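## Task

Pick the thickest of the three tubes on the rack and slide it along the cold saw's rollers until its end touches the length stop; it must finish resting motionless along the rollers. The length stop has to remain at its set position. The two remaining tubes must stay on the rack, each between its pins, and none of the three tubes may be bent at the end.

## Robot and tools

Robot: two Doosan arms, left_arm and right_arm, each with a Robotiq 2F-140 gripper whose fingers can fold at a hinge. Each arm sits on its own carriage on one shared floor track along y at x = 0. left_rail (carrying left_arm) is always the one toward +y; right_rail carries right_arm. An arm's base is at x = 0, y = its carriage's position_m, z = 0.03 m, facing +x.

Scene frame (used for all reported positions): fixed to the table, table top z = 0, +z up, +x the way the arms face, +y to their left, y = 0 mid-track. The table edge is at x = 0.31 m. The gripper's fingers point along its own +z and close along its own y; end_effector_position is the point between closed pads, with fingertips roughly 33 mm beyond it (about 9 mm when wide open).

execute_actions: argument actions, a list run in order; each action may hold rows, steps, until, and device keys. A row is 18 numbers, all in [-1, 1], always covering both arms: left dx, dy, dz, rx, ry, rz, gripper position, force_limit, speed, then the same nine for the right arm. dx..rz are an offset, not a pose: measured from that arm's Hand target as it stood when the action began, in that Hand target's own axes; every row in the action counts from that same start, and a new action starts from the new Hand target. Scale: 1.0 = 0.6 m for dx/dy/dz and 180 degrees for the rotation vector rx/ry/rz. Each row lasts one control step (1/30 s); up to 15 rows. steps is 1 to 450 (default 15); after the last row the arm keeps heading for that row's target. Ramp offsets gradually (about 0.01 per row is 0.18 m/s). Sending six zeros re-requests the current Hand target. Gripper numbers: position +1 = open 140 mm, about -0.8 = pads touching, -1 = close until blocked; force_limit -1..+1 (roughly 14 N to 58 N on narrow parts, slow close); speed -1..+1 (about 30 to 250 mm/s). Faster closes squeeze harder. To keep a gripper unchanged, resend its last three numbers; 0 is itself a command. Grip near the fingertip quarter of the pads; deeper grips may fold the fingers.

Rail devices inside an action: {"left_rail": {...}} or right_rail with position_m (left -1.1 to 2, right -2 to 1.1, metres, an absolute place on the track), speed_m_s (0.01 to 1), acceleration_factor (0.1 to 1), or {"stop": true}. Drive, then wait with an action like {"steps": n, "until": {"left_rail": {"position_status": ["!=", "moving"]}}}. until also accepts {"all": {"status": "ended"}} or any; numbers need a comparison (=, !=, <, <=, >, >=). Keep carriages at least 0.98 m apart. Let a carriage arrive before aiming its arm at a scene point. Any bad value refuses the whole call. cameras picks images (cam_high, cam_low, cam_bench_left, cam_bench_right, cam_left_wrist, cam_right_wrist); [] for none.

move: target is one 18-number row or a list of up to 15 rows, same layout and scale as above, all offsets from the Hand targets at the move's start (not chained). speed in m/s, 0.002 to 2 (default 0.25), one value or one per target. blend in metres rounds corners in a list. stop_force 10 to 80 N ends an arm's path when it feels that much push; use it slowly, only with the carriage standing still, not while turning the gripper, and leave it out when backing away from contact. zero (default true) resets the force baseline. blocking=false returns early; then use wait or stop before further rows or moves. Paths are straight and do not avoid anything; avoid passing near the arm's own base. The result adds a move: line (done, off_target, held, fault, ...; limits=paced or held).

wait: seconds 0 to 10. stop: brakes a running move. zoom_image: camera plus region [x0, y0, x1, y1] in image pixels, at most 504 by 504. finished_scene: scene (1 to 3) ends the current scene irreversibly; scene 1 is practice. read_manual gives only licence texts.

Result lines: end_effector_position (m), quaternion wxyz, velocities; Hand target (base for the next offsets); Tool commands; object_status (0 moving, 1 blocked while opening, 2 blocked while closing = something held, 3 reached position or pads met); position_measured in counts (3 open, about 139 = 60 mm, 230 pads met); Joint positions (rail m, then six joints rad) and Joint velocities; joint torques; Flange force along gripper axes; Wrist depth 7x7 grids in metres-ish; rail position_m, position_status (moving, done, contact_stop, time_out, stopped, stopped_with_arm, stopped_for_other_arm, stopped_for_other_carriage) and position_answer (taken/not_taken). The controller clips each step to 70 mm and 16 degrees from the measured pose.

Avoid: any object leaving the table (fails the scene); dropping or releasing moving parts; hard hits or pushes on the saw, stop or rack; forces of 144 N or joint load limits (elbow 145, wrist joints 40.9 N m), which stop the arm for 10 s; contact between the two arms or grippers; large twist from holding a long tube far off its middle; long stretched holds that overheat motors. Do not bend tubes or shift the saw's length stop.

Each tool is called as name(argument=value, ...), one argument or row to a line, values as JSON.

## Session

execute_actions(
  actions=[],
)

zoom_image(
  camera="cam_bench_right",
  region=[340, 150, 700, 350],
)

zoom_image(
  camera="cam_bench_left",
  region=[0, 200, 450, 380],
)

Scene clock: 0.00 s.
left_arm: end_effector_position=(+0.6600, +1.6778, +0.4937) position_measured=3 object_status=3 end_effector_quat_wxyz=(+0.000, +1.000, +0.000, +0.000) | right_arm: end_effector_position=(+0.6600, -0.6856, +0.4937) position_measured=3 object_status=3 end_effector_quat_wxyz=(+0.000, +1.000, +0.000, +0.000)
Joint positions: left_arm=[1.678 -0.053 0.164 1.35 0 1.628 1.518] | right_arm=[-0.685 -0.053 0.164 1.35 0 1.628 1.518]
Joint velocities: within noise
Joint torques (N m): no reading
Flange force (N): no reading
Wrist depth (mm): cam_left_wrist=[575 572 578 588 582 584 578 / 603 606 608 610 624 613 618 / 640 648 640 657 653 644 652 / 675 117 684 682 548 - 675 / - 117 718 724 753 132 - / - 762 758 767 760 817 - / - - 762 783 760 820 -] | cam_right_wrist=[561 441 574 571 565 566 558 / 590 423 601 603 585 601 425 / 358 396 618 443 389 617 404 / 659 130 661 648 551 139 646 / - 111 705 685 671 533 99 / - 767 754 741 731 747 95 / - 810 779 750 765 807 -]
Hand target: left_arm +0.6600, +1.6778, +0.4937; +0.000, +1.000, +0.000, +0.000 | right_arm +0.6600, -0.6856, +0.4937; +0.000, +1.000, +0.000, +0.000
Tool commands: left_gripper/position=+1.0 left_gripper/force_limit=+1.0 left_gripper/speed=+1.0 right_gripper/position=+1.0 right_gripper/force_limit=+1.0 right_gripper/speed=+1.0
left_rail: position_m=1.678 position_status=done
right_rail: position_m=-0.685 position_status=done
camera_calibration:
cam_left_wrist: T_world_to_cam=[[0.02129, -0.999577, 0.0198362, 1.66147], [-0.937741, -0.0130851, 0.347089, 0.471794], [-0.346682, -0.0259908, -0.937622, 0.878607], [0, 0, 0, 1]] pos_world=[0.711646, 1.68977, 0.62709]
cam_right_wrist: T_world_to_cam=[[-0.0257115, -0.999665, 0.00286533, -0.660925], [-0.939288, 0.0251395, 0.342207, 0.472949], [-0.342165, 0.00610728, -0.93962, 0.838686], [0, 0, 0, 1]] pos_world=[0.714211, -0.677715, 0.628093]

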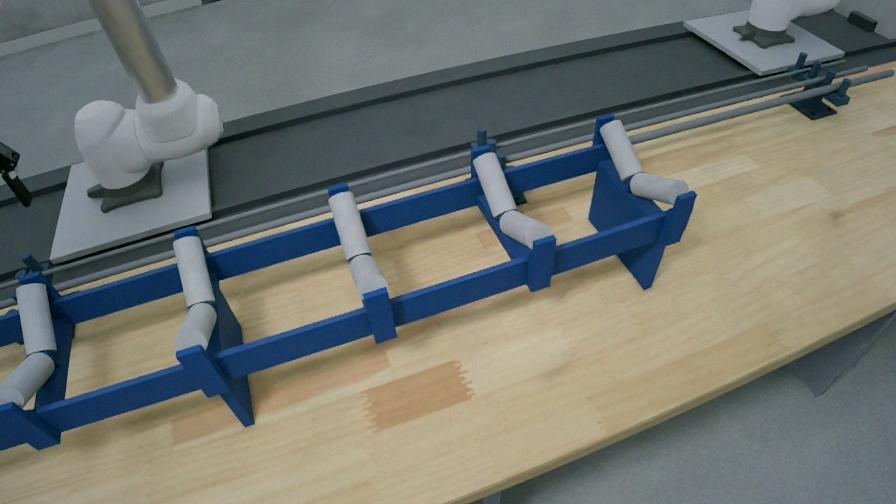

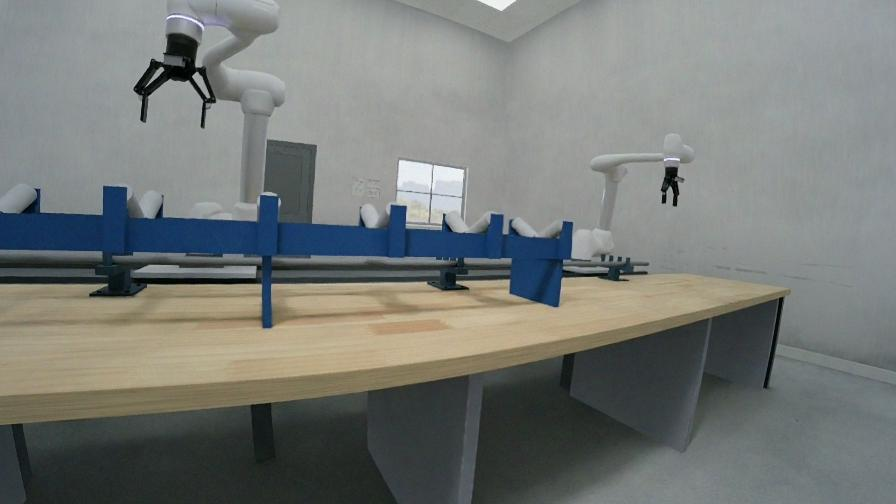

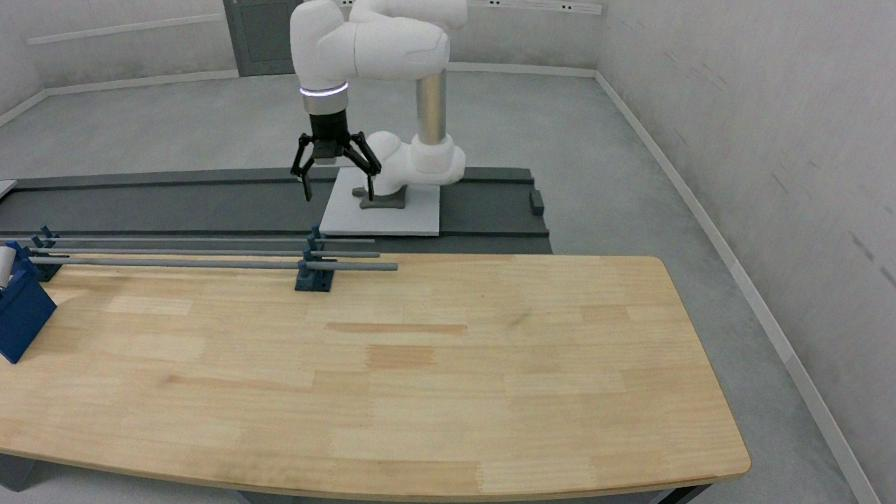

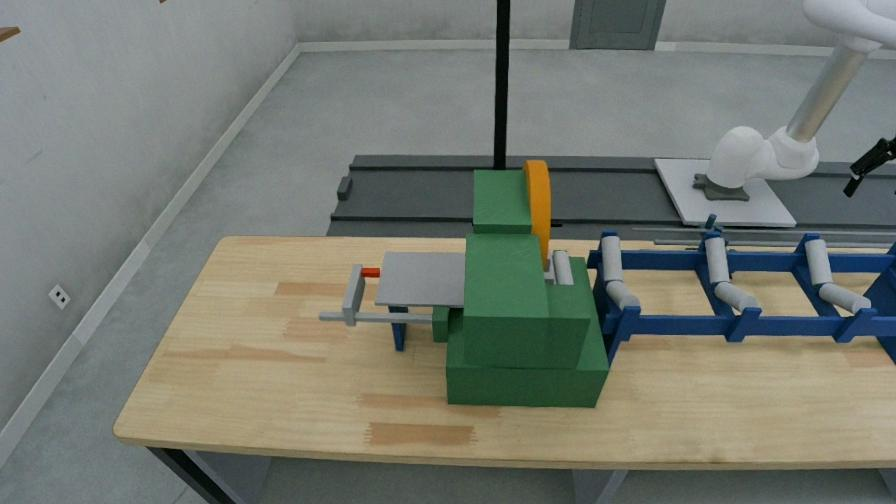

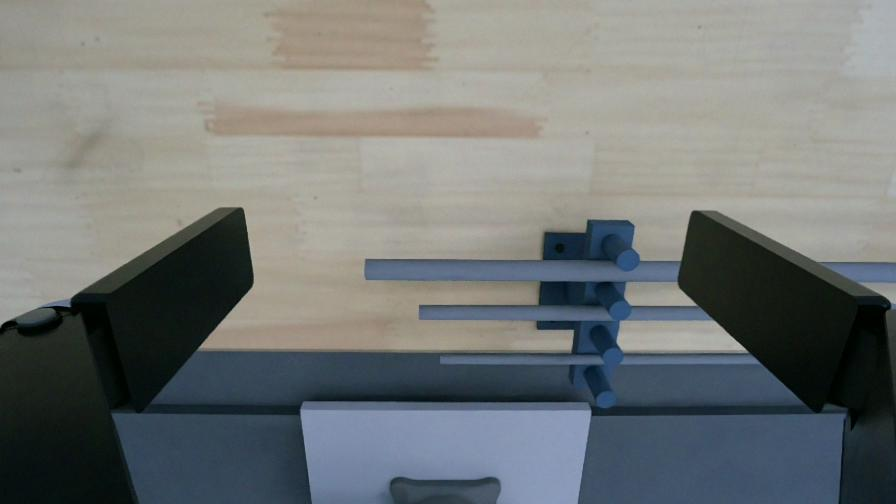

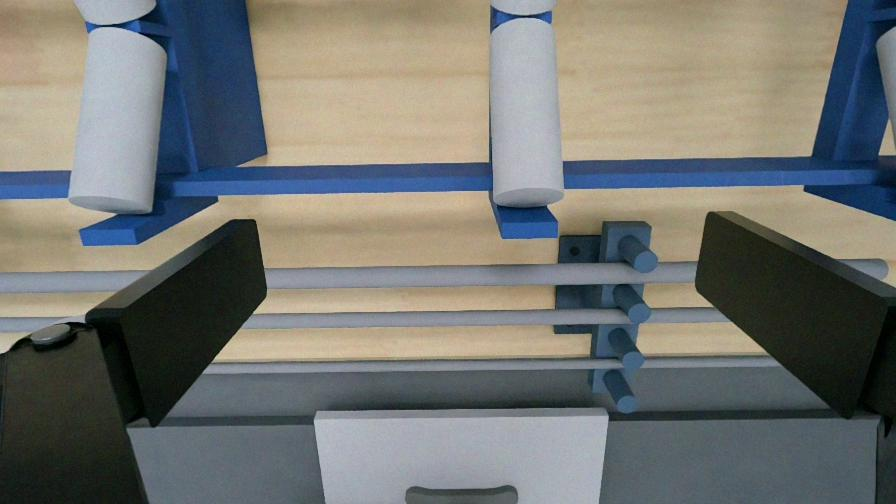

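Scaled by 1.400 from the camera's 896x504 image, which has a finer 1280x720 frame.

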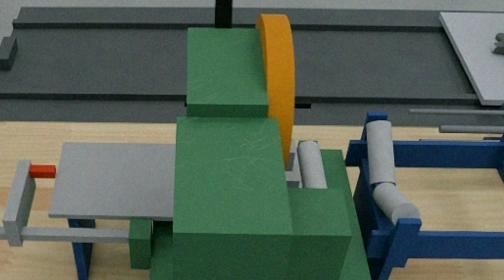

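Scaled by 1.120 from the camera's 896x504 image, which has a finer 1280x720 frame.

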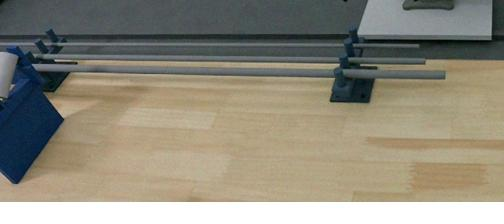

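execute_actions(
  actions=[
    {"left_rail":{"position_m":0.92},"right_rail":{"position_m":-0.40},"steps":300,"until":{"all":{"status":"ended"}}},
  ],
  cameras=[],
)

move(
  target=[
    [-0.283,0,0.05,0,0,-0.5,-0.17,-1,0,-0.283,0,0.05,0,0,-0.5,-0.17,-1,0],
    [-0.283,0,0.44,0,0,-0.5,-0.17,-1,0,-0.283,0,0.44,0,0,-0.5,-0.17,-1,0],
  ],
  cameras=["cam_left_wrist","cam_right_wrist","cam_high"],
)

Scene clock: 3.30 s.
left_arm: end_effector_position=(+0.6600, +0.9195, +0.4937) position_measured=3 object_status=3 end_effector_quat_wxyz=(+0.000, +1.000, +0.000, +0.000) | right_arm: end_effector_position=(+0.6600, -0.4005, +0.4937) position_measured=3 object_status=3 end_effector_quat_wxyz=(+0.000, +1.000, +0.000, +0.000)
Joint positions: left_arm=[0.92 -0.053 0.164 1.35 0 1.628 1.518] | right_arm=[-0.4 -0.053 0.164 1.35 0 1.628 1.518]
Joint torques (N m): left_arm=[-0.28 -55.68 -42.4 4.49 0.32 0.21] | right_arm=[2.2 -60.97 -40.43 4.14 0.02 -0.02]
Flange force (N): left_arm=[-5.6 0.1 2.5] | right_arm=[6.5 3.4 -3.7]
Wrist depth (mm): cam_left_wrist=[578 572 582 582 587 583 550 / 606 612 610 616 610 619 557 / 636 648 645 644 645 655 648 / 650 117 675 673 691 - 677 / - 117 734 743 730 132 - / - - 776 769 773 - - / - - 812 783 814 - -] | cam_right_wrist=[350 561 574 563 574 571 400 / 344 590 601 588 595 600 415 / 339 423 614 390 613 618 401 / 661 130 659 656 641 139 349 / - 112 703 692 699 581 99 / - 756 754 747 750 758 94 / - 793 802 754 769 812 -]
Hand target: left_arm +0.6600, +0.9195, +0.4937; +0.000, +1.000, +0.000, +0.000 | right_arm +0.6600, -0.4005, +0.4937; +0.000, +1.000, +0.000, +0.000
Tool commands: left_gripper/position=+1.0 left_gripper/force_limit=+1.0 left_gripper/speed=+1.0 right_gripper/position=+1.0 right_gripper/force_limit=+1.0 right_gripper/speed=+1.0
left_rail: position_m=0.920 position_status=done
right_rail: position_m=-0.400 position_status=done
No camera images: "cameras" was empty.

Scene clock: 8.30 s.
left_arm: end_effector_position=(+0.4902, +0.9194, +0.2297) position_measured=150 object_status=3 end_effector_quat_wxyz=(+0.000, +0.707, +0.707, +0.000) | right_arm: end_effector_position=(+0.4902, -0.4005, +0.2297) position_measured=150 object_status=3 end_effector_quat_wxyz=(+0.000, +0.707, +0.707, +0.000)
Joint positions: left_arm=[0.92 -0.072 -0.026 2.04 0 1.127 -0.072] | right_arm=[-0.4 -0.072 -0.026 2.04 0 1.127 -0.072]
Joint torques (N m): left_arm=[-0.18 -32.86 -38.19 4.11 0.49 0.21] | right_arm=[2.24 -37.93 -36.43 3.73 0.14 -0.02]
Flange force (N): left_arm=[-0.1 -4.5 -0.6] | right_arm=[-4.5 6.3 -0.4]
Wrist depth (mm): cam_left_wrist=[314 326 329 339 335 335 336 / 333 351 350 356 351 353 354 / 341 270 371 362 368 371 373 / 356 - 130 388 143 390 393 / 375 91 - 411 123 94 413 / - - - 437 - - - / - - - 470 - - -] | cam_right_wrist=[340 343 337 328 332 329 323 / 329 364 350 345 348 346 180 / 341 384 369 362 363 335 180 / 356 402 279 379 136 273 165 / 375 91 94 400 136 85 92 / - 73 - 426 431 - 76 / - 73 - 454 - - 70]
Hand target: left_arm +0.4902, +0.9195, +0.2297; +0.000, +0.707, +0.707, +0.000 | right_arm +0.4902, -0.4005, +0.2297; +0.000, +0.707, +0.707, +0.000
Off the commanded pose: left_arm 0.000 m, 0 deg | right_arm 0.000 m, 0 deg.
left_rail: position_m=0.920 position_status=done
right_rail: position_m=-0.400 position_status=done
move: done
camera_calibration:
cam_left_wrist: T_world_to_cam=[[0.999577, 0.02129, 0.0198362, -0.505899], [0.0130851, -0.937741, 0.347089, 0.778307], [0.0259908, -0.346682, -0.937622, 0.664656], [0, 0, 0, 1]] pos_world=[0.478226, 0.971046, 0.36309]
cam_right_wrist: T_world_to_cam=[[0.999665, -0.0257115, 0.00286533, -0.492001], [-0.0251395, -0.939288, 0.342207, -0.437738], [-0.00610728, -0.342165, -0.93962, 0.226567], [0, 0, 0, 1]] pos_world=[0.482215, -0.346289, 0.364093]
Images, in order (width x height): cam_high 896x504, cam_left_wrist 896x504, cam_right_wrist 896x504.

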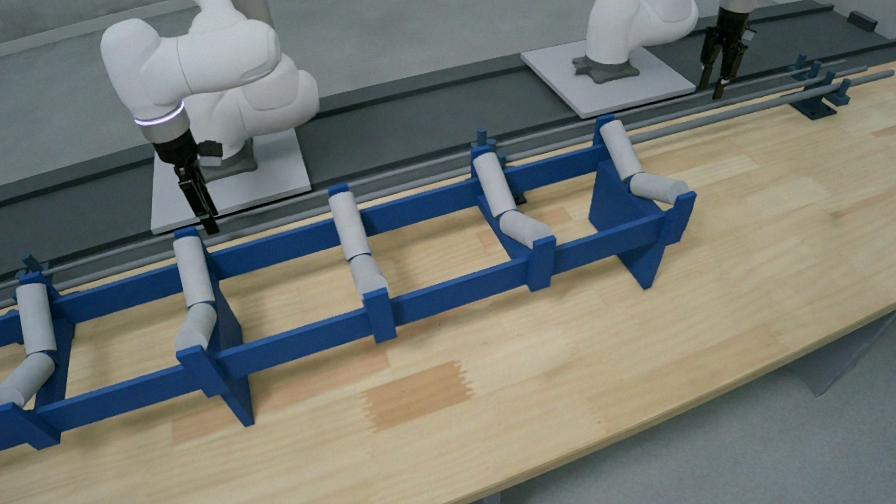

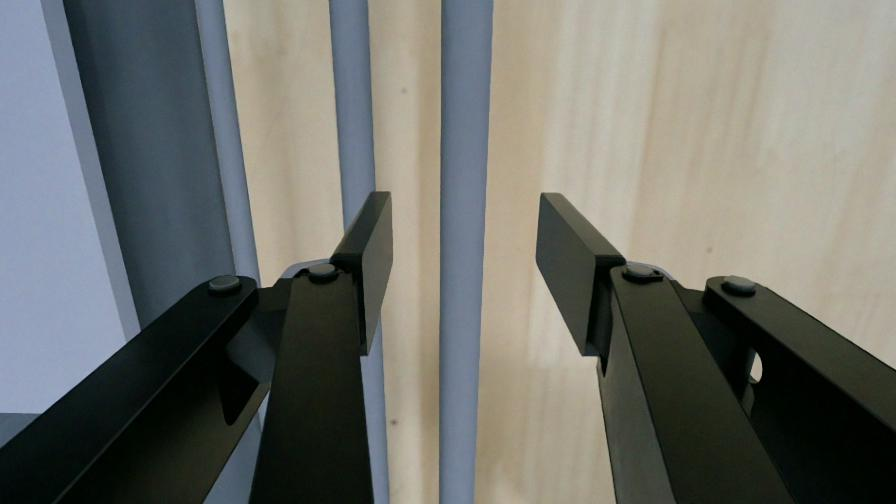

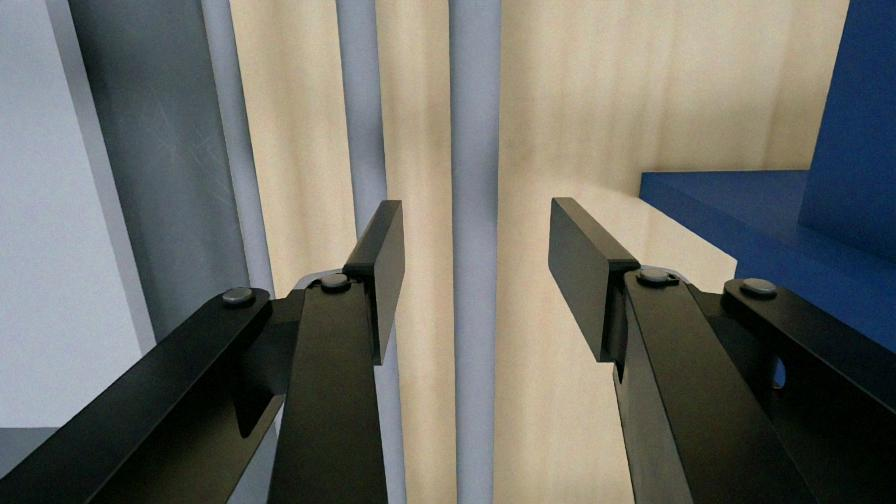

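move(
  target=[0,0.0053,0.103,0,0,0,-0.17,-1,0,0,0.0072,0.103,0,0,0,-0.17,-1,0],
  cameras=["cam_left_wrist","cam_right_wrist"],
)

Scene clock: 9.50 s.
left_arm: end_effector_position=(+0.4933, +0.9195, +0.1679) position_measured=150 object_status=3 end_effector_quat_wxyz=(+0.000, +0.707, +0.707, +0.000) | right_arm: end_effector_position=(+0.4945, -0.4005, +0.1679) position_measured=150 object_status=3 end_effector_quat_wxyz=(+0.000, +0.707, +0.707, +0.000)
Joint positions: left_arm=[0.92 -0.071 0.035 2.106 0 1.001 -0.071] | right_arm=[-0.4 -0.071 0.037 2.104 0 1.001 -0.071]
Joint torques (N m): left_arm=[-0.23 -36.12 -35.65 3.88 0.34 0.2] | right_arm=[1.97 -40.32 -33.85 3.54 0.21 -0.02]
Flange force (N): left_arm=[0.2 -5.1 -1.5] | right_arm=[-3.9 3.7 -1.3]
Wrist depth (mm): cam_left_wrist=[- 276 275 274 277 280 278 / - 286 292 293 291 292 293 / - 303 305 301 304 309 309 / 334 318 127 328 143 322 329 / - 91 107 338 143 94 341 / - - - 361 - - - / - - - 386 - - -] | cam_right_wrist=[291 276 276 171 275 274 273 / 305 290 290 182 287 287 288 / 322 305 302 192 303 299 295 / 334 326 315 200 136 266 196 / 331 91 94 330 136 85 86 / - 73 - 350 360 - 76 / - 73 - 372 - - 70]
Hand target: left_arm +0.4933, +0.9195, +0.1679; +0.000, +0.707, +0.707, +0.000 | right_arm +0.4945, -0.4005, +0.1679; +0.000, +0.707, +0.707, +0.000
Off the commanded pose: left_arm 0.000 m, 0 deg | right_arm 0.000 m, 0 deg.
left_rail: position_m=0.920 position_status=done
right_rail: position_m=-0.400 position_status=done
move: done
camera_calibration:
cam_left_wrist: T_world_to_cam=[[0.999577, 0.02129, 0.0198362, -0.507876], [0.0130851, -0.937741, 0.347089, 0.799774], [0.0259908, -0.346682, -0.937622, 0.606756], [0, 0, 0, 1]] pos_world=[0.481426, 0.971146, 0.30139]
cam_right_wrist: T_world_to_cam=[[0.999665, -0.0257115, 0.00286533, -0.496122], [-0.0251395, -0.939288, 0.342207, -0.416516], [-0.00610728, -0.342165, -0.93962, 0.168618], [0, 0, 0, 1]] pos_world=[0.486515, -0.346289, 0.302393]
Images, in order (width x height): cam_left_wrist 896x504, cam_right_wrist 896x504.

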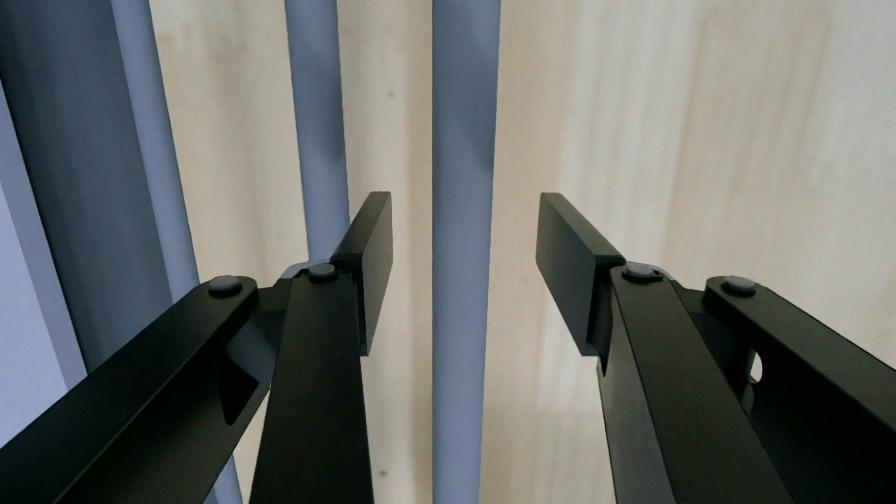

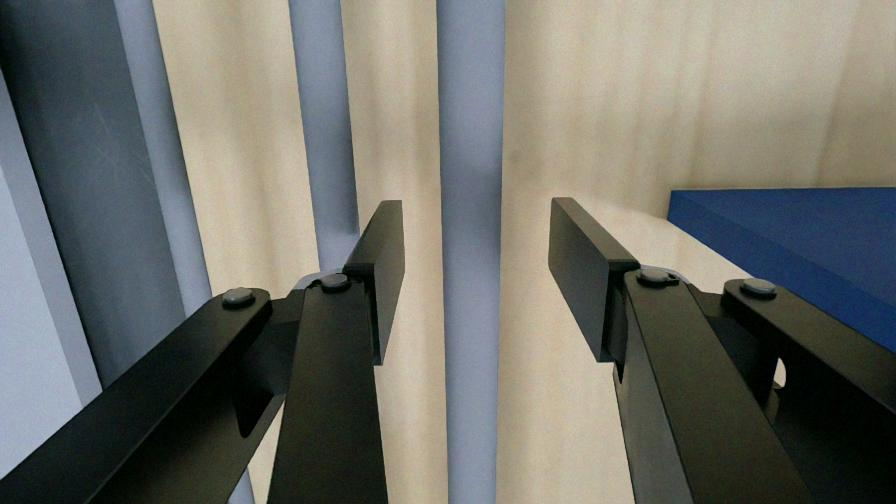

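move(
  target=[0,0,0.0765,0,0,0,-0.17,-1,0,0,0.0,0.0765,0,0,0,-0.17,-1,0],
  speed=0.08,
  cameras=["cam_left_wrist","cam_right_wrist"],
)

Scene clock: 11.03 s.
left_arm: end_effector_position=(+0.4933, +0.9195, +0.1220) position_measured=150 object_status=3 end_effector_quat_wxyz=(+0.000, +0.707, +0.707, +0.000) | right_arm: end_effector_position=(+0.4945, -0.4005, +0.1220) position_measured=150 object_status=3 end_effector_quat_wxyz=(+0.000, +0.707, +0.707, +0.000)
Joint positions: left_arm=[0.92 -0.071 0.085 2.152 0 0.904 -0.071] | right_arm=[-0.4 -0.071 0.087 2.15 0 0.904 -0.071]
Joint torques (N m): left_arm=[-0.36 -39.35 -33.04 3.66 0.06 0.22] | right_arm=[1.95 -43.75 -31.62 3.08 -0.13 -0.01]
Flange force (N): left_arm=[0.5 -4.1 -2.5] | right_arm=[-3.9 4.6 -0.5]
Wrist depth (mm): cam_left_wrist=[233 233 233 230 234 235 236 / 240 245 247 137 247 247 249 / 153 259 254 - 260 261 262 / - 270 127 - 143 274 277 / - 91 108 166 143 94 289 / - - - 311 - - - / - - - 187 - - -] | cam_right_wrist=[237 234 230 127 233 232 232 / 258 246 240 133 245 243 243 / - 258 253 142 256 257 255 / 293 273 139 148 135 265 196 / 309 91 94 158 279 85 92 / - 73 - 168 306 - 76 / - 73 - 184 324 - 70]
Hand target: left_arm +0.4933, +0.9195, +0.1220; +0.000, +0.707, +0.707, +0.000 | right_arm +0.4945, -0.4005, +0.1220; +0.000, +0.707, +0.707, +0.000
Off the commanded pose: left_arm 0.000 m, 0 deg | right_arm 0.000 m, 0 deg.
left_rail: position_m=0.920 position_status=done
right_rail: position_m=-0.400 position_status=done
move: done
camera_calibration:
cam_left_wrist: T_world_to_cam=[[0.999577, 0.02129, 0.0198362, -0.506964], [0.0130851, -0.937741, 0.347089, 0.81574], [0.0259908, -0.346682, -0.937622, 0.563626], [0, 0, 0, 1]] pos_world=[0.481426, 0.971146, 0.25539]
cam_right_wrist: T_world_to_cam=[[0.999665, -0.0257115, 0.00286533, -0.495991], [-0.0251395, -0.939288, 0.342207, -0.400774], [-0.00610728, -0.342165, -0.93962, 0.125396], [0, 0, 0, 1]] pos_world=[0.486515, -0.346289, 0.256393]
Images, in order (width x height): cam_left_wrist 896x504, cam_right_wrist 896x504.

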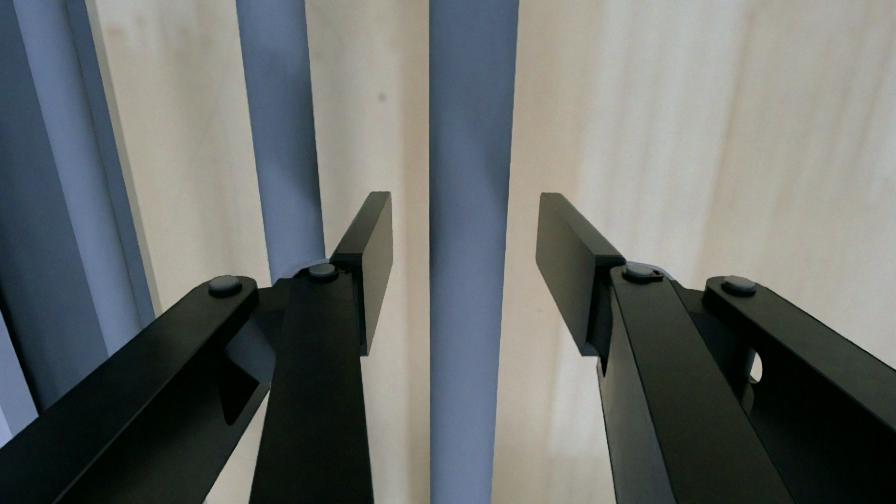

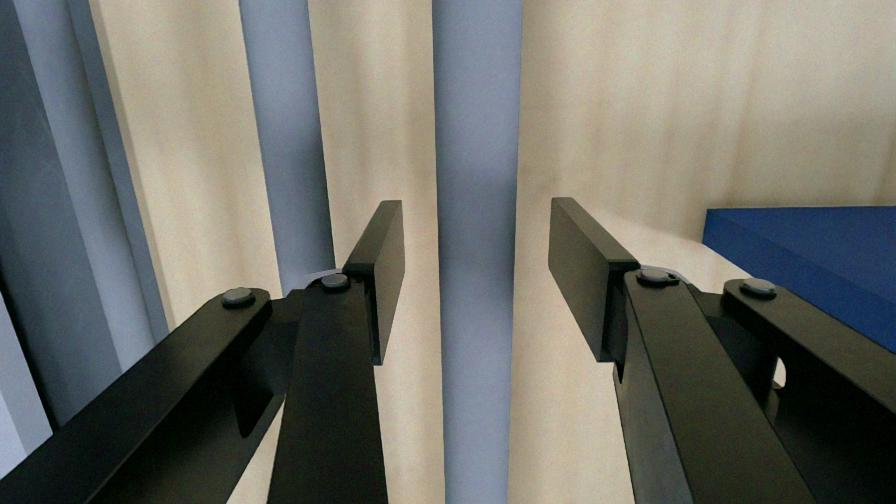

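execute_actions(
  actions=[
    {"rows":[[0,0,0,0,0,0,-1,0,-1,0,0,0,0,0,0,-1,0,-1]],"steps":75},
  ],
  cameras=[],
)

move(
  target=[0,0,-0.1,0,0,0,-1,0,-1,0,0,-0.1,0,0,0,-1,0,-1],
  speed=0.06,
)

Scene clock: 13.90 s.
left_arm: end_effector_position=(+0.4933, +0.9195, +0.1219) position_measured=194 object_status=2 end_effector_quat_wxyz=(+0.000, +0.707, +0.707, +0.000) | right_arm: end_effector_position=(+0.4945, -0.4005, +0.1219) position_measured=195 object_status=2 end_effector_quat_wxyz=(+0.000, +0.707, +0.707, +0.000)
Joint positions: left_arm=[0.92 -0.071 0.085 2.152 0 0.904 -0.071] | right_arm=[-0.4 -0.071 0.087 2.15 0 0.904 -0.071]
Joint torques (N m): left_arm=[-0.42 -36.37 -31.87 3.64 -0.08 0.23] | right_arm=[2.46 -41.25 -29.91 3.33 -0.21 0.05]
Flange force (N): left_arm=[0.5 -6.3 -7.3] | right_arm=[-5.2 4.2 -4.6]
Wrist depth (mm): cam_left_wrist=[232 233 233 129 235 235 235 / 244 245 244 - 247 248 248 / 153 258 259 142 261 261 263 / - 273 158 149 270 275 278 / - - 93 - - 286 294 / - - - 170 - - - / - - - 179 - - -] | cam_right_wrist=[236 234 231 127 233 233 231 / 251 245 242 134 244 243 243 / - 258 252 142 256 257 256 / - 273 267 145 265 267 196 / 305 285 94 155 88 93 168 / - 69 76 166 - - - / - - - 176 - - -]
Hand target: left_arm +0.4933, +0.9195, +0.1220; +0.000, +0.707, +0.707, +0.000 | right_arm +0.4945, -0.4005, +0.1220; +0.000, +0.707, +0.707, +0.000
Off the commanded pose: left_arm 0.000 m, 0 deg | right_arm 0.000 m, 0 deg.
left_rail: position_m=0.920 position_status=done
right_rail: position_m=-0.400 position_status=done
No camera images: "cameras" was empty.

Scene clock: 15.27 s.
left_arm: end_effector_position=(+0.4933, +0.9195, +0.1819) position_measured=194 object_status=2 end_effector_quat_wxyz=(+0.000, +0.707, +0.707, +0.000) | right_arm: end_effector_position=(+0.4945, -0.4005, +0.1819) position_measured=195 object_status=2 end_effector_quat_wxyz=(+0.000, +0.707, +0.707, +0.000)
Joint positions: left_arm=[0.92 -0.071 0.021 2.091 0 1.03 -0.071] | right_arm=[-0.4 -0.071 0.023 2.089 0 1.03 -0.071]
Joint torques (N m): left_arm=[0.21 -37.94 -39.88 4.39 0.24 0.23] | right_arm=[1.37 -42.76 -37.91 3.14 0.17 0.02]
Flange force (N): left_arm=[-1.0 -6.7 4.9] | right_arm=[-2.7 3.3 5.5]
Wrist depth (mm): cam_left_wrist=[- 285 287 129 291 292 291 / 319 301 300 296 306 305 307 / - 316 317 144 322 325 324 / 352 336 335 - 333 341 342 / 332 - 93 - - 354 363 / - - - - - - - / - - - 178 - - -] | cam_right_wrist=[303 287 288 127 287 286 286 / 320 304 299 132 300 301 300 / 332 322 316 141 316 310 310 / 346 349 336 146 327 329 196 / 331 370 94 155 88 93 141 / 340 69 76 166 - - - / - - - 178 - - -]
Hand target: left_arm +0.4933, +0.9195, +0.1820; +0.000, +0.707, +0.707, +0.000 | right_arm +0.4945, -0.4005, +0.1820; +0.000, +0.707, +0.707, +0.000
Off the commanded pose: left_arm 0.000 m, 0 deg | right_arm 0.000 m, 0 deg.
left_rail: position_m=0.920 position_status=done
right_rail: position_m=-0.400 position_status=done
move: done
camera_calibration:
cam_left_wrist: T_world_to_cam=[[0.999577, 0.02129, 0.0198362, -0.508152], [0.0130851, -0.937741, 0.347089, 0.79495], [0.0259908, -0.346682, -0.937622, 0.619789], [0, 0, 0, 1]] pos_world=[0.481426, 0.971146, 0.31529]
cam_right_wrist: T_world_to_cam=[[0.999665, -0.0257109, 0.00286513, -0.496162], [-0.0251389, -0.939288, 0.342207, -0.421273], [-0.00610728, -0.342165, -0.93962, 0.181679], [0, 0, 0, 1]] pos_world=[0.486515, -0.346289, 0.316293]

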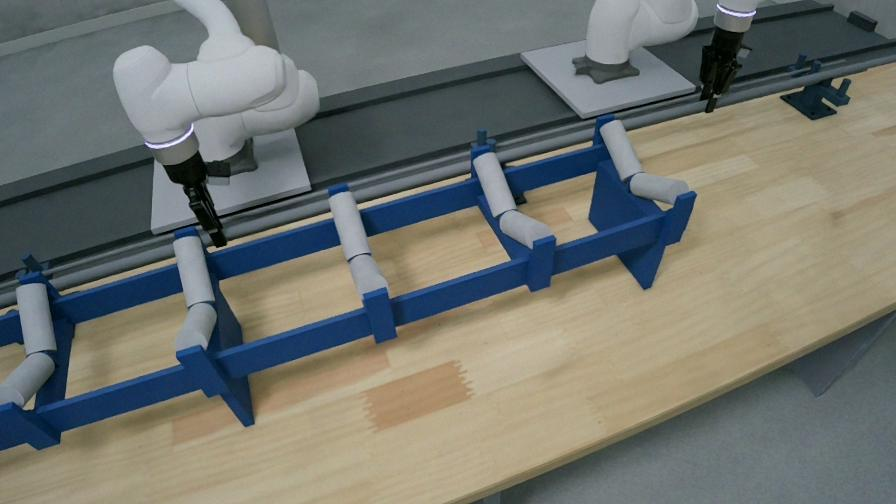

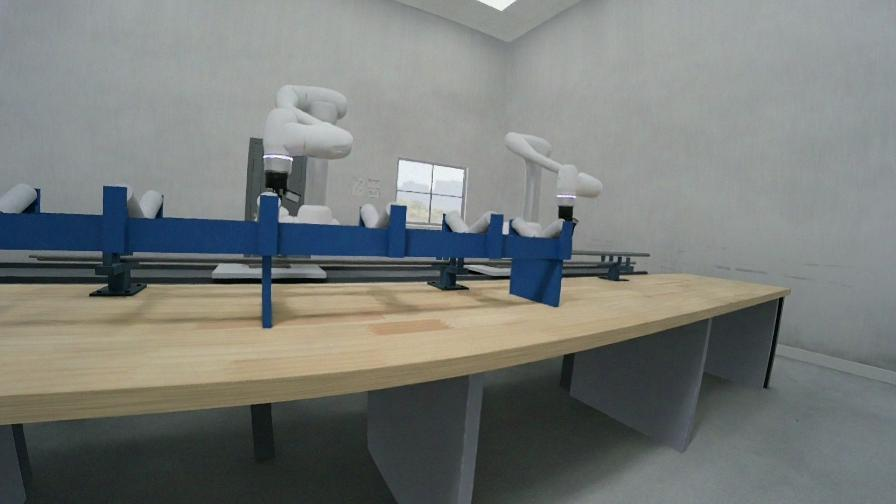

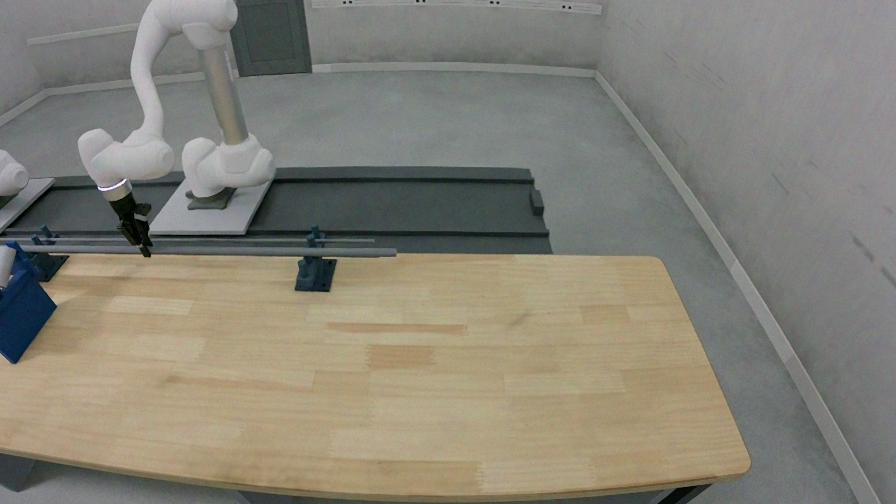

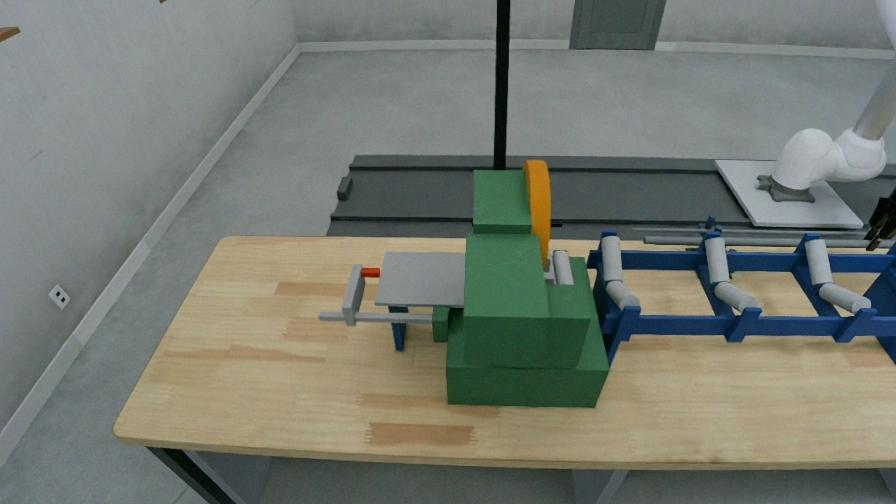

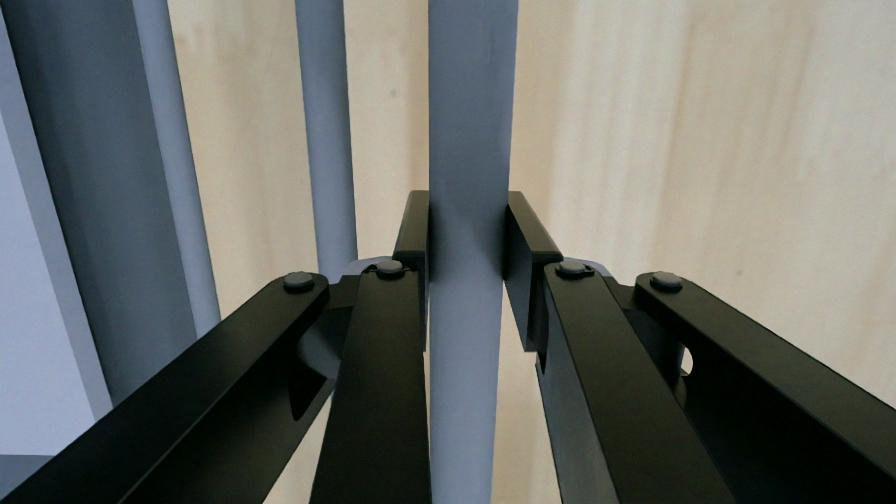

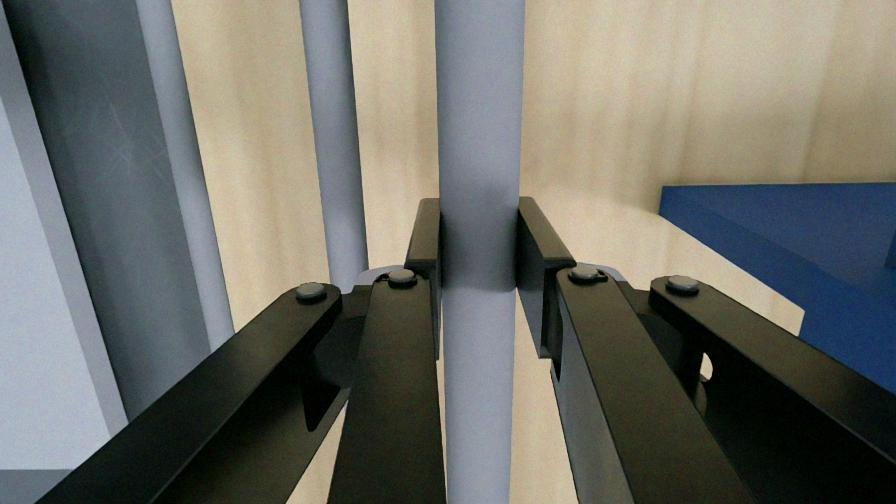

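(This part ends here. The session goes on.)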